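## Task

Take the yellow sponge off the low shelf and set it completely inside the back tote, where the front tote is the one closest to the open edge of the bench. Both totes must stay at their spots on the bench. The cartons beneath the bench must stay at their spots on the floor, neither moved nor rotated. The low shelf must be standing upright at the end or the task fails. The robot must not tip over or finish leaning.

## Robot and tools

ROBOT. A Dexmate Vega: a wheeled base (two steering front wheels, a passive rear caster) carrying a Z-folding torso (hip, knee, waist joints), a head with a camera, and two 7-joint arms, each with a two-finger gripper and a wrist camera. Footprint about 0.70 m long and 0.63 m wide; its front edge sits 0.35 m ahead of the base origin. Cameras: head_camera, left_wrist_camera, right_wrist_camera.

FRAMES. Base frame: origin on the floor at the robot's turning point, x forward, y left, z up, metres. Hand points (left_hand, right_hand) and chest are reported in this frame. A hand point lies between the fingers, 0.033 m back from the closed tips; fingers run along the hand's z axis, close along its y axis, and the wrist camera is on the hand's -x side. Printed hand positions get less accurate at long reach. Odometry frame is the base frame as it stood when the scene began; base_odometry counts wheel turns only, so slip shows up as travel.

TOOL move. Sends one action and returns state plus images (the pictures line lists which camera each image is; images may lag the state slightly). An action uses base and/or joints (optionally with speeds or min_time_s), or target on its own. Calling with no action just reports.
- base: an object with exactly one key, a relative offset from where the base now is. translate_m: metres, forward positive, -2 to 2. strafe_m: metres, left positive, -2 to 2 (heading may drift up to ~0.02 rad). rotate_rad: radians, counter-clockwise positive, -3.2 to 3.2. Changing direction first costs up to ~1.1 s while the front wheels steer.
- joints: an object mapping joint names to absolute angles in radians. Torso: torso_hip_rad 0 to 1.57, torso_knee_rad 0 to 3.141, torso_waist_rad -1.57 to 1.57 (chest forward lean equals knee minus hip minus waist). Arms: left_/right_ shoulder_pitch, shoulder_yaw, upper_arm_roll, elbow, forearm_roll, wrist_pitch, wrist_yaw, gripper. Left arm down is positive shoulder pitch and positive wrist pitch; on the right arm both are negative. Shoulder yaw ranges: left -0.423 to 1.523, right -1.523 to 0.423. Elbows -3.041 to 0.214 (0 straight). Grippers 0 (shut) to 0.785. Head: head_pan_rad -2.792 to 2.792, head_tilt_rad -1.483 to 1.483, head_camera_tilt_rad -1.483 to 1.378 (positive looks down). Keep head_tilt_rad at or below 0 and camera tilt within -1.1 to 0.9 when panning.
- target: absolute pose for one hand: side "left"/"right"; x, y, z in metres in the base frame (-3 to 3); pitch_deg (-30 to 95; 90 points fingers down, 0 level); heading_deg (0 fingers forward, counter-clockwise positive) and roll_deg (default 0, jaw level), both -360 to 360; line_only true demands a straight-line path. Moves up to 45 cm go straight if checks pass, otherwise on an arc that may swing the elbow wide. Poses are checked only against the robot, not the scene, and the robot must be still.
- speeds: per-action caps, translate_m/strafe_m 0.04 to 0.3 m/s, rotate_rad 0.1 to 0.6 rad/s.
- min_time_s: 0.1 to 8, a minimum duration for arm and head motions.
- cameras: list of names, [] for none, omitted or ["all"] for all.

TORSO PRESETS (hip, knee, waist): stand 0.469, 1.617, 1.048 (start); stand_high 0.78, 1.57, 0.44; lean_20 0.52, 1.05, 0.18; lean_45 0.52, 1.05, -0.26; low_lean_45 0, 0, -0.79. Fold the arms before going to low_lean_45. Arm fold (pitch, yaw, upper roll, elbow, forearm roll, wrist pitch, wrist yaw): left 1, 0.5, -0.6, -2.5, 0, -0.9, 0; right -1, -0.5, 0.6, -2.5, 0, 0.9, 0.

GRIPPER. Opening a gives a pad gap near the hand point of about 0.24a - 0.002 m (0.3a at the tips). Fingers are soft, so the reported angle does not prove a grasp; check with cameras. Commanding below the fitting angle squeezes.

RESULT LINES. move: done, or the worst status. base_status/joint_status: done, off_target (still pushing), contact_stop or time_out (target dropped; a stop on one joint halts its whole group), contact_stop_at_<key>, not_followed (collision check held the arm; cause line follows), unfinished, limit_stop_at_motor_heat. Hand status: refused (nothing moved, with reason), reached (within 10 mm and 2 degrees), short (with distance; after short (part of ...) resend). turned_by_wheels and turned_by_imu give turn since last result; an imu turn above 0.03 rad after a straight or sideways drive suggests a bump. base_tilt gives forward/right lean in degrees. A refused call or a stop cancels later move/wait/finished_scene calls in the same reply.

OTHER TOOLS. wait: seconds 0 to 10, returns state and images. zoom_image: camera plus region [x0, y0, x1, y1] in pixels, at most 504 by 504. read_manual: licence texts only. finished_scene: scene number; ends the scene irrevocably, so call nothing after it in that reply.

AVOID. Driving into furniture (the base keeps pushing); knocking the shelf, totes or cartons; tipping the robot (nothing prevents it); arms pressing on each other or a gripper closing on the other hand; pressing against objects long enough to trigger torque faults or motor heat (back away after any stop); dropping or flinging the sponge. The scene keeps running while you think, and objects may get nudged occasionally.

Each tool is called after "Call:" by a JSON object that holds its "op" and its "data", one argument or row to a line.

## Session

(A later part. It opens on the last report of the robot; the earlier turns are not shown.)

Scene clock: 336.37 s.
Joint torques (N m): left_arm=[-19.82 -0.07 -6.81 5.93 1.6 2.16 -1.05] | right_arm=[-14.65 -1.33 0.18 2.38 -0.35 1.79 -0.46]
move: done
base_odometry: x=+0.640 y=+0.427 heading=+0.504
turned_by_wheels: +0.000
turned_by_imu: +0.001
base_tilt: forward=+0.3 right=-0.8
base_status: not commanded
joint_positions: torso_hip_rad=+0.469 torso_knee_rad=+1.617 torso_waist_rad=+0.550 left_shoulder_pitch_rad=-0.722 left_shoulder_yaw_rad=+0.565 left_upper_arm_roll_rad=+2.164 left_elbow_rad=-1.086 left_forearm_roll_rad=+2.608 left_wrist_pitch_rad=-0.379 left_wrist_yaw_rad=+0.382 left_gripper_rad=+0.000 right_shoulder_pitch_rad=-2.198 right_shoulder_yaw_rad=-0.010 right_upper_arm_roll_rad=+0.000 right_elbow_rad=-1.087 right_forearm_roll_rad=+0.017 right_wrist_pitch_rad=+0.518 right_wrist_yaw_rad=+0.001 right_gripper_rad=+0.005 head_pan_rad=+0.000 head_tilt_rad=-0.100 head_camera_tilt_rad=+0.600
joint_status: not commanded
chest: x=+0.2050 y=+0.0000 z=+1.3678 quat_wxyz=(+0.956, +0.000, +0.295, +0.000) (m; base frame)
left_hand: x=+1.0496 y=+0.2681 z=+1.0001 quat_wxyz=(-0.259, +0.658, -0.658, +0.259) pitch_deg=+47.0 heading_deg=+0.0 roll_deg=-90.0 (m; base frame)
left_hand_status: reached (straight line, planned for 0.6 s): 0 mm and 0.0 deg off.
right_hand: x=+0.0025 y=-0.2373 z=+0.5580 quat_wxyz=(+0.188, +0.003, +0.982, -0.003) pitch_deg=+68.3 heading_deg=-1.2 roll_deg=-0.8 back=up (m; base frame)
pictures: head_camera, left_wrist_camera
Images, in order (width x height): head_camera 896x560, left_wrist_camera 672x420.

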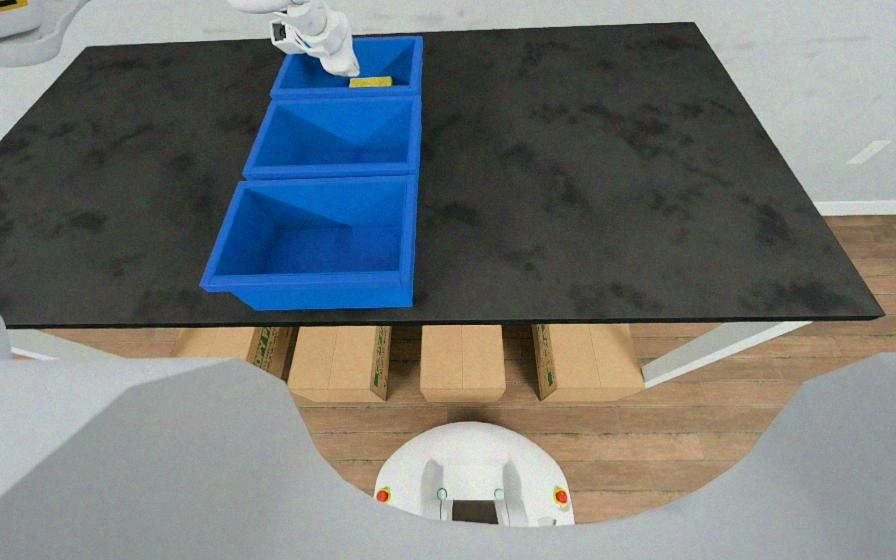

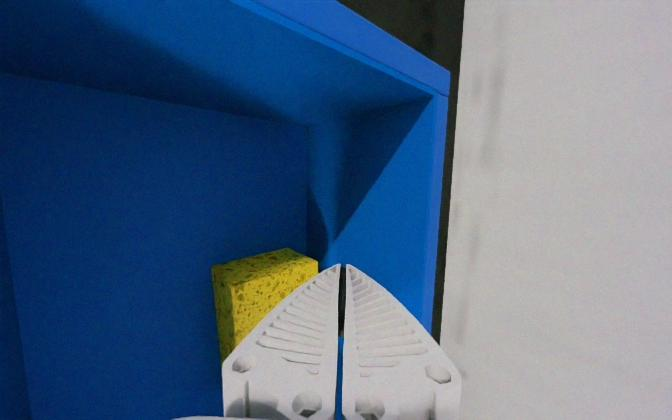

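Call:
{"op": "move", "data": {
  "target": {"side": "left", "x": 1.0, "y": 0.268, "z": 1.05, "pitch_deg": 47, "heading_deg": 0, "roll_deg": 90, "line_only": true},
  "cameras": []
}}

Call:
{"op": "move", "data": {
  "target": {"side": "left", "x": 0.9194, "y": 0.2196, "z": 1.1203, "pitch_deg": 60, "heading_deg": 0, "roll_deg": 90, "line_only": true},
  "cameras": ["head_camera", "left_wrist_camera"]
}}

Call:
{"op": "zoom_image", "data": {
  "camera": "left_wrist_camera",
  "region": [180, 20, 460, 300]
}}

Scene clock: 346.33 s.
Joint torques (N m): left_arm=[-31.79 1.19 -7.84 3.63 1.25 0.84 -0.71] | right_arm=[-15.22 0.9 -0.89 1.08 -0.57 0.83 -0.09]
move: done
base_odometry: x=+0.640 y=+0.427 heading=+0.504
turned_by_wheels: +0.000
turned_by_imu: +0.001
base_tilt: forward=+0.3 right=-0.8
base_status: not commanded
joint_positions: torso_hip_rad=+0.469 torso_knee_rad=+1.617 torso_waist_rad=+0.550 left_shoulder_pitch_rad=-0.922 left_shoulder_yaw_rad=+0.750 left_upper_arm_roll_rad=+2.217 left_elbow_rad=-1.500 left_forearm_roll_rad=+2.594 left_wrist_pitch_rad=-0.564 left_wrist_yaw_rad=+0.355 left_gripper_rad=+0.000 right_shoulder_pitch_rad=-2.198 right_shoulder_yaw_rad=-0.010 right_upper_arm_roll_rad=+0.000 right_elbow_rad=-1.087 right_forearm_roll_rad=+0.017 right_wrist_pitch_rad=+0.518 right_wrist_yaw_rad=+0.001 right_gripper_rad=+0.005 head_pan_rad=+0.000 head_tilt_rad=-0.100 head_camera_tilt_rad=+0.600
joint_status: not commanded
chest: x=+0.2050 y=+0.0000 z=+1.3678 quat_wxyz=(+0.956, +0.000, +0.295, +0.000) (m; base frame)
left_hand: x=+1.0005 y=+0.2680 z=+1.0494 quat_wxyz=(-0.259, +0.658, -0.658, +0.259) pitch_deg=+47.0 heading_deg=+0.0 roll_deg=+90.0 (m; base frame)
left_hand_status: reached (straight line, planned for 1.6 s): 1 mm and 0.0 deg off.
right_hand: x=+0.0025 y=-0.2373 z=+0.5580 quat_wxyz=(+0.188, +0.003, +0.982, -0.003) pitch_deg=+68.3 heading_deg=-1.2 roll_deg=-0.8 back=up (m; base frame)
pictures: none
No camera images: "cameras" was empty.

Scene clock: 349.03 s.
Joint torques (N m): left_arm=[-29.95 -0.02 -11.22 2.88 1.03 -0.08 -0.58] | right_arm=[-15.95 -0.73 -1.9 0.95 -0.27 0.72 0.24]
move: done
base_odometry: x=+0.640 y=+0.427 heading=+0.504
turned_by_wheels: +0.000
turned_by_imu: +0.000
base_tilt: forward=+0.3 right=-0.8
base_status: not commanded
joint_positions: torso_hip_rad=+0.469 torso_knee_rad=+1.617 torso_waist_rad=+0.550 left_shoulder_pitch_rad=-1.162 left_shoulder_yaw_rad=+0.694 left_upper_arm_roll_rad=+2.211 left_elbow_rad=-1.617 left_forearm_roll_rad=+2.497 left_wrist_pitch_rad=-0.701 left_wrist_yaw_rad=+0.712 left_gripper_rad=+0.000 right_shoulder_pitch_rad=-2.198 right_shoulder_yaw_rad=-0.010 right_upper_arm_roll_rad=+0.000 right_elbow_rad=-1.087 right_forearm_roll_rad=+0.017 right_wrist_pitch_rad=+0.518 right_wrist_yaw_rad=+0.001 right_gripper_rad=+0.005 head_pan_rad=+0.000 head_tilt_rad=-0.100 head_camera_tilt_rad=+0.600
joint_status: not commanded
chest: x=+0.2050 y=+0.0000 z=+1.3678 quat_wxyz=(+0.956, +0.000, +0.295, +0.000) (m; base frame)
left_hand: x=+0.9202 y=+0.2201 z=+1.1194 quat_wxyz=(-0.184, +0.683, -0.683, +0.184) pitch_deg=+59.9 heading_deg=+0.0 roll_deg=+90.0 (m; base frame)
left_hand_status: reached (straight line, planned for 1.5 s): 1 mm and 0.1 deg off.
right_hand: x=+0.0025 y=-0.2373 z=+0.5580 quat_wxyz=(+0.188, +0.003, +0.982, -0.003) pitch_deg=+68.3 heading_deg=-1.2 roll_deg=-0.8 back=up (m; base frame)
pictures: head_camera, left_wrist_camera
Images, in order (width x height): head_camera 896x560, left_wrist_camera 672x420.

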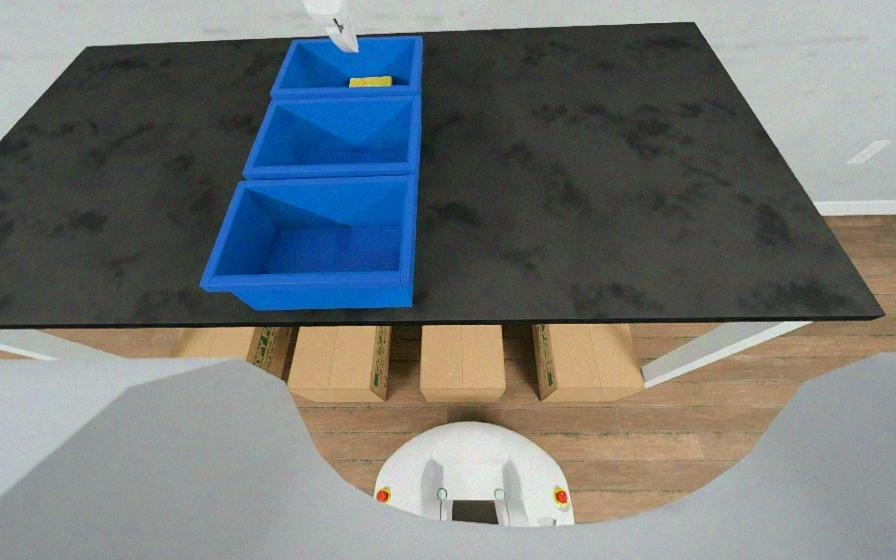

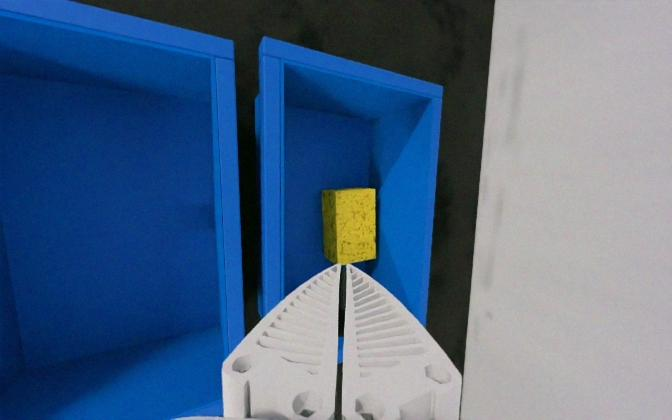

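Scaled by 1.800 from the camera's 672x420 image, which has a finer 960x600 frame.

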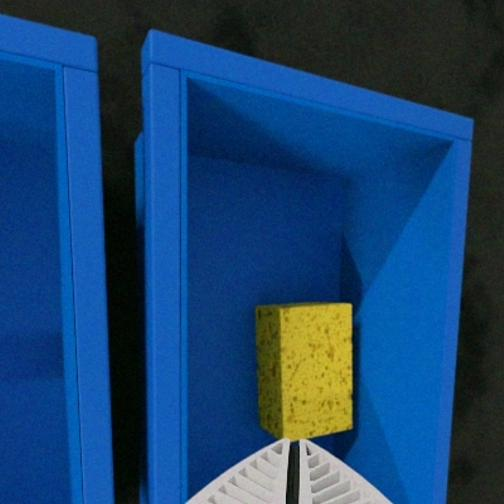

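Call:
{"op": "move", "data": {
  "joints": {"left_gripper_rad": 0.15},
  "cameras": []
}}

Call:
{"op": "move", "data": {
  "target": {"side": "left", "x": 0.985, "y": 0.255, "z": 1.06, "pitch_deg": 60, "heading_deg": 0, "roll_deg": 90, "line_only": true},
  "cameras": []
}}

Call:
{"op": "move", "data": {
  "target": {"side": "left", "x": 0.992, "y": 0.255, "z": 1.002, "pitch_deg": 60, "heading_deg": 0, "roll_deg": 90, "line_only": true},
  "cameras": ["left_wrist_camera"]
}}

Call:
{"op": "move", "data": {
  "target": {"side": "left", "x": 0.981, "y": 0.255, "z": 1.0, "pitch_deg": 60, "heading_deg": 0, "roll_deg": 90, "line_only": true},
  "cameras": ["left_wrist_camera"]
}}

Scene clock: 441.70 s.
Joint torques (N m): left_arm=[-28.3 -1.17 -12.16 3.11 1.19 0.07 -0.3] | right_arm=[-15.55 0.98 -1.57 1.73 0.45 1.13 0.04]
move: done
base_odometry: x=+0.640 y=+0.427 heading=+0.504
turned_by_wheels: +0.000
turned_by_imu: +0.001
base_tilt: forward=+0.2 right=-0.8
base_status: not commanded
joint_positions: torso_hip_rad=+0.469 torso_knee_rad=+1.617 torso_waist_rad=+0.550 left_shoulder_pitch_rad=-1.164 left_shoulder_yaw_rad=+0.693 left_upper_arm_roll_rad=+2.211 left_elbow_rad=-1.618 left_forearm_roll_rad=+2.496 left_wrist_pitch_rad=-0.702 left_wrist_yaw_rad=+0.716 left_gripper_rad=+0.150 right_shoulder_pitch_rad=-2.198 right_shoulder_yaw_rad=-0.010 right_upper_arm_roll_rad=+0.000 right_elbow_rad=-1.087 right_forearm_roll_rad=+0.017 right_wrist_pitch_rad=+0.518 right_wrist_yaw_rad=+0.001 right_gripper_rad=+0.005 head_pan_rad=+0.000 head_tilt_rad=-0.100 head_camera_tilt_rad=+0.600
joint_status: all done
chest: x=+0.2050 y=+0.0000 z=+1.3678 quat_wxyz=(+0.956, +0.000, +0.295, +0.000) (m; base frame)
left_hand: x=+0.9193 y=+0.2197 z=+1.1201 quat_wxyz=(-0.183, +0.683, -0.683, +0.183) pitch_deg=+60.0 heading_deg=+0.0 roll_deg=-90.0 (m; base frame)
right_hand: x=+0.0025 y=-0.2373 z=+0.5580 quat_wxyz=(+0.188, +0.003, +0.982, -0.003) pitch_deg=+68.3 heading_deg=-1.2 roll_deg=-0.8 back=up (m; base frame)
pictures: none
No camera images: "cameras" was empty.

Scene clock: 444.60 s.
Joint torques (N m): left_arm=[-17.31 -0.84 -11.16 7.46 1.44 0.4 -0.53] | right_arm=[-15.14 -2.67 -0.59 -0.57 -0.4 0.82 0.47]
move: done
base_odometry: x=+0.640 y=+0.427 heading=+0.504
turned_by_wheels: +0.000
turned_by_imu: +0.000
base_tilt: forward=+0.3 right=-0.8
base_status: not commanded
joint_positions: torso_hip_rad=+0.469 torso_knee_rad=+1.617 torso_waist_rad=+0.550 left_shoulder_pitch_rad=-0.943 left_shoulder_yaw_rad=+0.580 left_upper_arm_roll_rad=+2.200 left_elbow_rad=-1.200 left_forearm_roll_rad=+2.564 left_wrist_pitch_rad=-0.446 left_wrist_yaw_rad=+0.738 left_gripper_rad=+0.150 right_shoulder_pitch_rad=-2.198 right_shoulder_yaw_rad=-0.010 right_upper_arm_roll_rad=+0.000 right_elbow_rad=-1.087 right_forearm_roll_rad=+0.017 right_wrist_pitch_rad=+0.518 right_wrist_yaw_rad=+0.001 right_gripper_rad=+0.005 head_pan_rad=+0.000 head_tilt_rad=-0.100 head_camera_tilt_rad=+0.600
joint_status: not commanded
chest: x=+0.2050 y=+0.0000 z=+1.3678 quat_wxyz=(+0.956, +0.000, +0.295, +0.000) (m; base frame)
left_hand: x=+0.9846 y=+0.2548 z=+1.0606 quat_wxyz=(-0.183, +0.683, -0.683, +0.183) pitch_deg=+60.0 heading_deg=+0.0 roll_deg=+90.0 (m; base frame)
left_hand_status: reached (straight line, planned for 1.7 s): 1 mm and 0.0 deg off.
right_hand: x=+0.0025 y=-0.2373 z=+0.5580 quat_wxyz=(+0.188, +0.003, +0.982, -0.003) pitch_deg=+68.3 heading_deg=-1.2 roll_deg=-0.8 back=up (m; base frame)
pictures: none
No camera images: "cameras" was empty.

Scene clock: 446.40 s.
Joint torques (N m): left_arm=[-19.34 -2.14 -9.08 6.22 0.51 0.42 -0.78] | right_arm=[-14.36 -0.33 0.44 0.86 -0.03 0.87 0.24]
move: done
base_odometry: x=+0.640 y=+0.427 heading=+0.504
turned_by_wheels: +0.000
turned_by_imu: +0.000
base_tilt: forward=+0.3 right=-0.8
base_status: not commanded
joint_positions: torso_hip_rad=+0.469 torso_knee_rad=+1.617 torso_waist_rad=+0.550 left_shoulder_pitch_rad=-0.823 left_shoulder_yaw_rad=+0.541 left_upper_arm_roll_rad=+2.193 left_elbow_rad=-1.109 left_forearm_roll_rad=+2.567 left_wrist_pitch_rad=-0.405 left_wrist_yaw_rad=+0.669 left_gripper_rad=+0.150 right_shoulder_pitch_rad=-2.198 right_shoulder_yaw_rad=-0.010 right_upper_arm_roll_rad=+0.000 right_elbow_rad=-1.087 right_forearm_roll_rad=+0.017 right_wrist_pitch_rad=+0.518 right_wrist_yaw_rad=+0.001 right_gripper_rad=+0.005 head_pan_rad=+0.000 head_tilt_rad=-0.100 head_camera_tilt_rad=+0.600
joint_status: not commanded
chest: x=+0.2050 y=+0.0000 z=+1.3678 quat_wxyz=(+0.956, +0.000, +0.295, +0.000) (m; base frame)
left_hand: x=+0.9919 y=+0.2551 z=+1.0038 quat_wxyz=(-0.183, +0.683, -0.683, +0.183) pitch_deg=+60.0 heading_deg=+0.0 roll_deg=-90.0 (m; base frame)
left_hand_status: reached (straight line, planned for 0.7 s): 2 mm and 0.0 deg off.
right_hand: x=+0.0025 y=-0.2373 z=+0.5580 quat_wxyz=(+0.188, +0.003, +0.982, -0.003) pitch_deg=+68.3 heading_deg=-1.2 roll_deg=-0.8 back=up (m; base frame)
pictures: left_wrist_camera
Images, in order (width x height): left_wrist_camera 672x420.

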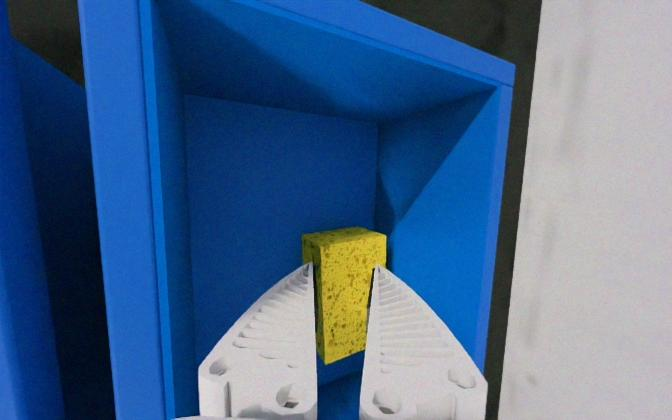

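Scene clock: 448.00 s.
Joint torques (N m): left_arm=[-30 1.15 -5.72 4.89 0.41 -0.47 -0.63] | right_arm=[-17.02 0.66 1.84 0.26 0.07 1.13 -0.06]
move: done
base_odometry: x=+0.640 y=+0.427 heading=+0.504
turned_by_wheels: +0.000
turned_by_imu: +0.000
base_tilt: forward=+0.3 right=-0.8
base_status: not commanded
joint_positions: torso_hip_rad=+0.469 torso_knee_rad=+1.617 torso_waist_rad=+0.550 left_shoulder_pitch_rad=-0.842 left_shoulder_yaw_rad=+0.577 left_upper_arm_roll_rad=+2.203 left_elbow_rad=-1.194 left_forearm_roll_rad=+2.562 left_wrist_pitch_rad=-0.442 left_wrist_yaw_rad=+0.639 left_gripper_rad=+0.150 right_shoulder_pitch_rad=-2.198 right_shoulder_yaw_rad=-0.010 right_upper_arm_roll_rad=+0.000 right_elbow_rad=-1.087 right_forearm_roll_rad=+0.017 right_wrist_pitch_rad=+0.518 right_wrist_yaw_rad=+0.001 right_gripper_rad=+0.005 head_pan_rad=+0.000 head_tilt_rad=-0.100 head_camera_tilt_rad=+0.600
joint_status: not commanded
chest: x=+0.2050 y=+0.0000 z=+1.3678 quat_wxyz=(+0.956, +0.000, +0.295, +0.000) (m; base frame)
left_hand: x=+0.9814 y=+0.2549 z=+1.0000 quat_wxyz=(-0.183, +0.683, -0.683, +0.183) pitch_deg=+60.0 heading_deg=+0.0 roll_deg=+90.0 (m; base frame)
left_hand_status: reached (straight line, planned for 0.6 s): 0 mm and 0.0 deg off.
right_hand: x=+0.0025 y=-0.2373 z=+0.5580 quat_wxyz=(+0.188, +0.003, +0.982, -0.003) pitch_deg=+68.3 heading_deg=-1.2 roll_deg=-0.8 back=up (m; base frame)
pictures: left_wrist_camera
Images, in order (width x height): left_wrist_camera 672x420.

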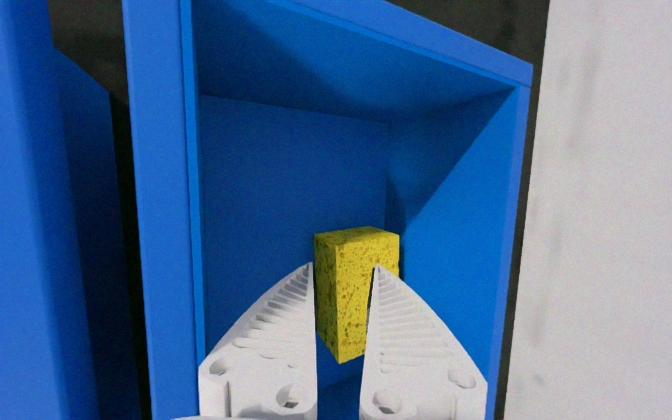

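Call:
{"op": "move", "data": {
  "target": {"side": "left", "x": 0.977, "y": 0.255, "z": 1.0, "pitch_deg": 60, "heading_deg": 0, "roll_deg": 90, "line_only": true},
  "cameras": ["left_wrist_camera"]
}}

Call:
{"op": "move", "data": {
  "target": {"side": "left", "x": 0.97, "y": 0.255, "z": 1.07, "pitch_deg": 60, "heading_deg": 0, "roll_deg": 90, "line_only": true},
  "cameras": []
}}

Call:
{"op": "move", "data": {
  "target": {"side": "left", "x": 0.9194, "y": 0.2196, "z": 1.1203, "pitch_deg": 60, "heading_deg": 0, "roll_deg": 90, "line_only": true},
  "cameras": ["left_wrist_camera"]
}}

Call:
{"op": "move", "data": {
  "cameras": ["left_wrist_camera", "head_camera"]
}}

Call:
{"op": "zoom_image", "data": {
  "camera": "left_wrist_camera",
  "region": [180, 20, 460, 300]
}}

Scene clock: 466.03 s.
Joint torques (N m): left_arm=[-29.79 -0.6 -6.08 2.04 0.41 -0.3 -0.3] | right_arm=[-16.83 -0.54 0.05 1.78 0.49 0.3 0.18]
move: done
base_odometry: x=+0.640 y=+0.427 heading=+0.504
turned_by_wheels: +0.000
turned_by_imu: +0.001
base_tilt: forward=+0.3 right=-0.7
base_status: not commanded
joint_positions: torso_hip_rad=+0.469 torso_knee_rad=+1.617 torso_waist_rad=+0.550 left_shoulder_pitch_rad=-0.852 left_shoulder_yaw_rad=+0.591 left_upper_arm_roll_rad=+2.206 left_elbow_rad=-1.225 left_forearm_roll_rad=+2.560 left_wrist_pitch_rad=-0.456 left_wrist_yaw_rad=+0.629 left_gripper_rad=+0.150 right_shoulder_pitch_rad=-2.198 right_shoulder_yaw_rad=-0.010 right_upper_arm_roll_rad=+0.000 right_elbow_rad=-1.087 right_forearm_roll_rad=+0.017 right_wrist_pitch_rad=+0.518 right_wrist_yaw_rad=+0.001 right_gripper_rad=+0.005 head_pan_rad=+0.000 head_tilt_rad=-0.100 head_camera_tilt_rad=+0.600
joint_status: not commanded
chest: x=+0.2050 y=+0.0000 z=+1.3678 quat_wxyz=(+0.956, +0.000, +0.295, +0.000) (m; base frame)
left_hand: x=+0.9775 y=+0.2549 z=+1.0000 quat_wxyz=(-0.183, +0.683, -0.683, +0.183) pitch_deg=+60.0 heading_deg=+0.0 roll_deg=+90.0 (m; base frame)
left_hand_status: reached (straight line, planned for 0.4 s): 0 mm and 0.0 deg off.
right_hand: x=+0.0025 y=-0.2373 z=+0.5580 quat_wxyz=(+0.188, +0.003, +0.982, -0.003) pitch_deg=+68.3 heading_deg=-1.2 roll_deg=-0.8 back=up (m; base frame)
pictures: left_wrist_camera
Images, in order (width x height): left_wrist_camera 672x420.

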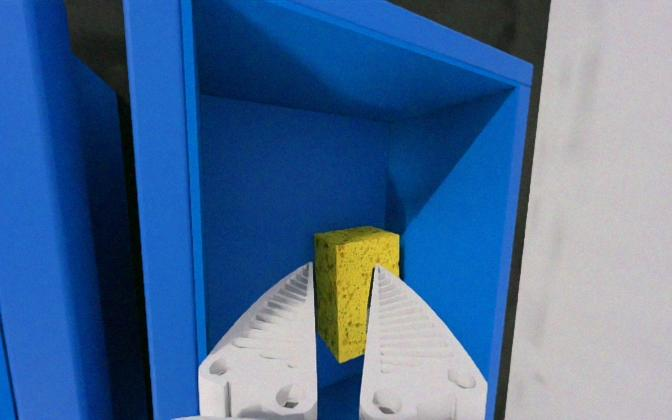

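Scene clock: 467.93 s.
Joint torques (N m): left_arm=[-31.57 2.75 -7.73 2.85 0.35 0.27 -0.32] | right_arm=[-13.57 2.11 -0.51 1.23 0.21 0.73 -0.04]
move: done
base_odometry: x=+0.640 y=+0.427 heading=+0.504
turned_by_wheels: +0.000
turned_by_imu: +0.000
base_tilt: forward=+0.2 right=-0.8
base_status: not commanded
joint_positions: torso_hip_rad=+0.469 torso_knee_rad=+1.617 torso_waist_rad=+0.550 left_shoulder_pitch_rad=-0.990 left_shoulder_yaw_rad=+0.628 left_upper_arm_roll_rad=+2.213 left_elbow_rad=-1.309 left_forearm_roll_rad=+2.558 left_wrist_pitch_rad=-0.493 left_wrist_yaw_rad=+0.722 left_gripper_rad=+0.150 right_shoulder_pitch_rad=-2.198 right_shoulder_yaw_rad=-0.010 right_upper_arm_roll_rad=+0.000 right_elbow_rad=-1.087 right_forearm_roll_rad=+0.017 right_wrist_pitch_rad=+0.518 right_wrist_yaw_rad=+0.001 right_gripper_rad=+0.005 head_pan_rad=+0.000 head_tilt_rad=-0.100 head_camera_tilt_rad=+0.600
joint_status: not commanded
chest: x=+0.2050 y=+0.0000 z=+1.3678 quat_wxyz=(+0.956, +0.000, +0.295, +0.000) (m; base frame)
left_hand: x=+0.9703 y=+0.2549 z=+1.0682 quat_wxyz=(-0.183, +0.683, -0.683, +0.183) pitch_deg=+60.0 heading_deg=+0.0 roll_deg=+90.0 (m; base frame)
left_hand_status: reached (straight line, planned for 0.8 s): 2 mm and 0.0 deg off.
right_hand: x=+0.0025 y=-0.2373 z=+0.5580 quat_wxyz=(+0.188, +0.003, +0.982, -0.003) pitch_deg=+68.3 heading_deg=-1.2 roll_deg=-0.8 back=up (m; base frame)
pictures: none
No camera images: "cameras" was empty.

Scene clock: 470.47 s.
Joint torques (N m): left_arm=[-29.13 0.84 -10.24 4.24 -0.06 -0.56 -0.44] | right_arm=[-15.22 -3.74 -1.83 1.61 -0.16 1.53 -0.17]
move: done
base_odometry: x=+0.640 y=+0.427 heading=+0.504
turned_by_wheels: +0.000
turned_by_imu: +0.000
base_tilt: forward=+0.3 right=-0.8
base_status: not commanded
joint_positions: torso_hip_rad=+0.469 torso_knee_rad=+1.617 torso_waist_rad=+0.550 left_shoulder_pitch_rad=-1.161 left_shoulder_yaw_rad=+0.693 left_upper_arm_roll_rad=+2.210 left_elbow_rad=-1.614 left_forearm_roll_rad=+2.498 left_wrist_pitch_rad=-0.701 left_wrist_yaw_rad=+0.717 left_gripper_rad=+0.150 right_shoulder_pitch_rad=-2.198 right_shoulder_yaw_rad=-0.010 right_upper_arm_roll_rad=+0.000 right_elbow_rad=-1.087 right_forearm_roll_rad=+0.017 right_wrist_pitch_rad=+0.518 right_wrist_yaw_rad=+0.001 right_gripper_rad=+0.005 head_pan_rad=+0.000 head_tilt_rad=-0.100 head_camera_tilt_rad=+0.600
joint_status: not commanded
chest: x=+0.2050 y=+0.0000 z=+1.3678 quat_wxyz=(+0.956, +0.000, +0.295, +0.000) (m; base frame)
left_hand: x=+0.9200 y=+0.2200 z=+1.1194 quat_wxyz=(-0.183, +0.683, -0.683, +0.183) pitch_deg=+60.0 heading_deg=+0.0 roll_deg=+90.0 (m; base frame)
left_hand_status: reached (straight line, planned for 1.3 s): 1 mm and 0.0 deg off.
right_hand: x=+0.0025 y=-0.2373 z=+0.5580 quat_wxyz=(+0.188, +0.003, +0.982, -0.003) pitch_deg=+68.3 heading_deg=-1.2 roll_deg=-0.8 back=up (m; base frame)
pictures: left_wrist_camera
Images, in order (width x height): left_wrist_camera 672x420.

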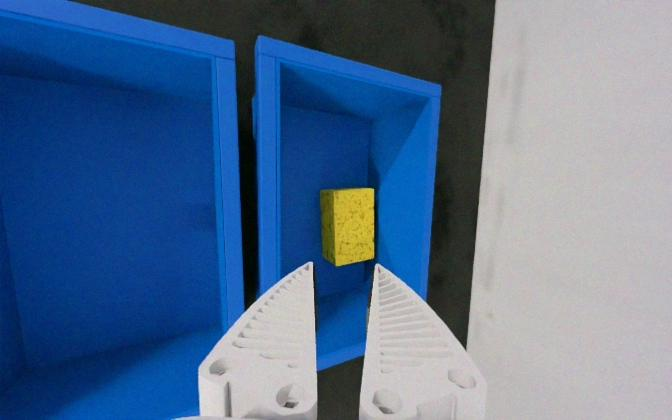

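Scene clock: 470.47 s.
Joint torques (N m): left_arm=[-29.13 0.84 -10.24 4.24 -0.06 -0.56 -0.44] | right_arm=[-15.22 -3.74 -1.83 1.61 -0.16 1.53 -0.17]
base_odometry: x=+0.640 y=+0.427 heading=+0.504
turned_by_wheels: +0.000
turned_by_imu: +0.000
base_tilt: forward=+0.3 right=-0.8
base_status: not commanded
joint_positions: torso_hip_rad=+0.469 torso_knee_rad=+1.617 torso_waist_rad=+0.550 left_shoulder_pitch_rad=-1.161 left_shoulder_yaw_rad=+0.693 left_upper_arm_roll_rad=+2.210 left_elbow_rad=-1.614 left_forearm_roll_rad=+2.498 left_wrist_pitch_rad=-0.701 left_wrist_yaw_rad=+0.717 left_gripper_rad=+0.150 right_shoulder_pitch_rad=-2.198 right_shoulder_yaw_rad=-0.010 right_upper_arm_roll_rad=+0.000 right_elbow_rad=-1.087 right_forearm_roll_rad=+0.017 right_wrist_pitch_rad=+0.518 right_wrist_yaw_rad=+0.001 right_gripper_rad=+0.005 head_pan_rad=+0.000 head_tilt_rad=-0.100 head_camera_tilt_rad=+0.600
joint_status: not commanded
chest: x=+0.2050 y=+0.0000 z=+1.3678 quat_wxyz=(+0.956, +0.000, +0.295, +0.000) (m; base frame)
left_hand: x=+0.9200 y=+0.2200 z=+1.1194 quat_wxyz=(-0.183, +0.683, -0.683, +0.183) pitch_deg=+60.0 heading_deg=+0.0 roll_deg=+90.0 (m; base frame)
left_hand_status: reached (straight line, planned for 1.3 s): 1 mm and 0.0 deg off.
right_hand: x=+0.0025 y=-0.2373 z=+0.5580 quat_wxyz=(+0.188, +0.003, +0.982, -0.003) pitch_deg=+68.3 heading_deg=-1.2 roll_deg=-0.8 back=up (m; base frame)
pictures: head_camera, left_wrist_camera
Images, in order (width x height): head_camera 896x560, left_wrist_camera 672x420.

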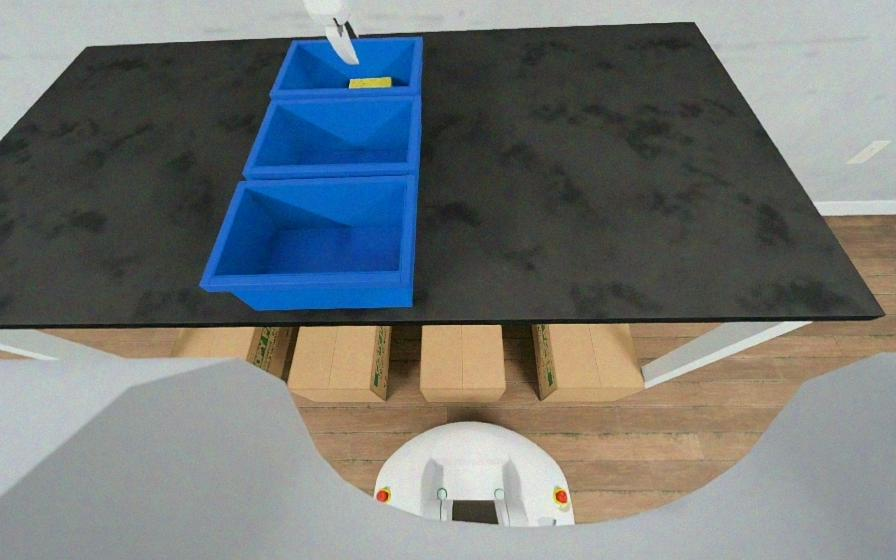

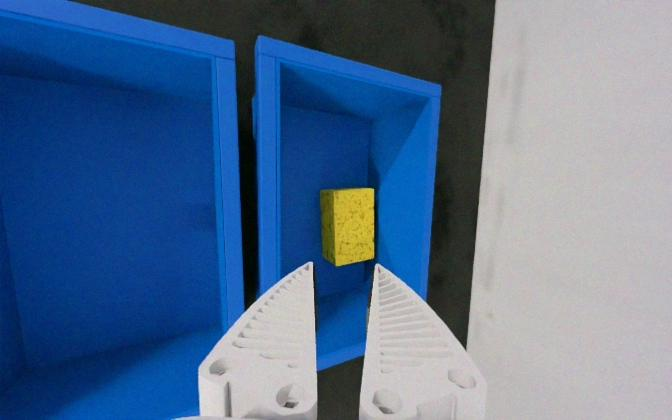

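Scaled by 1.800 from the camera's 672x420 image, which has a finer 960x600 frame.

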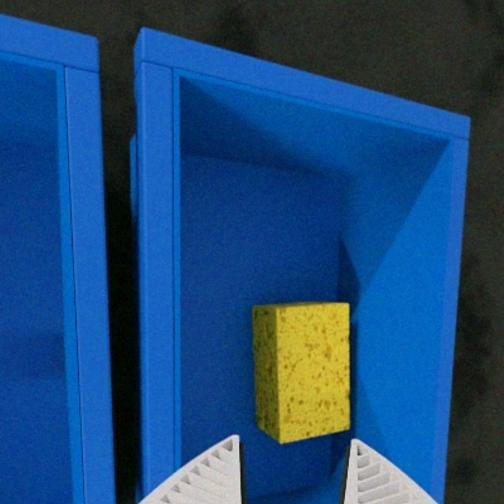

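Call:
{"op": "finished_scene", "data": {
  "scene": 3
}}

The scene is finished: the task was done.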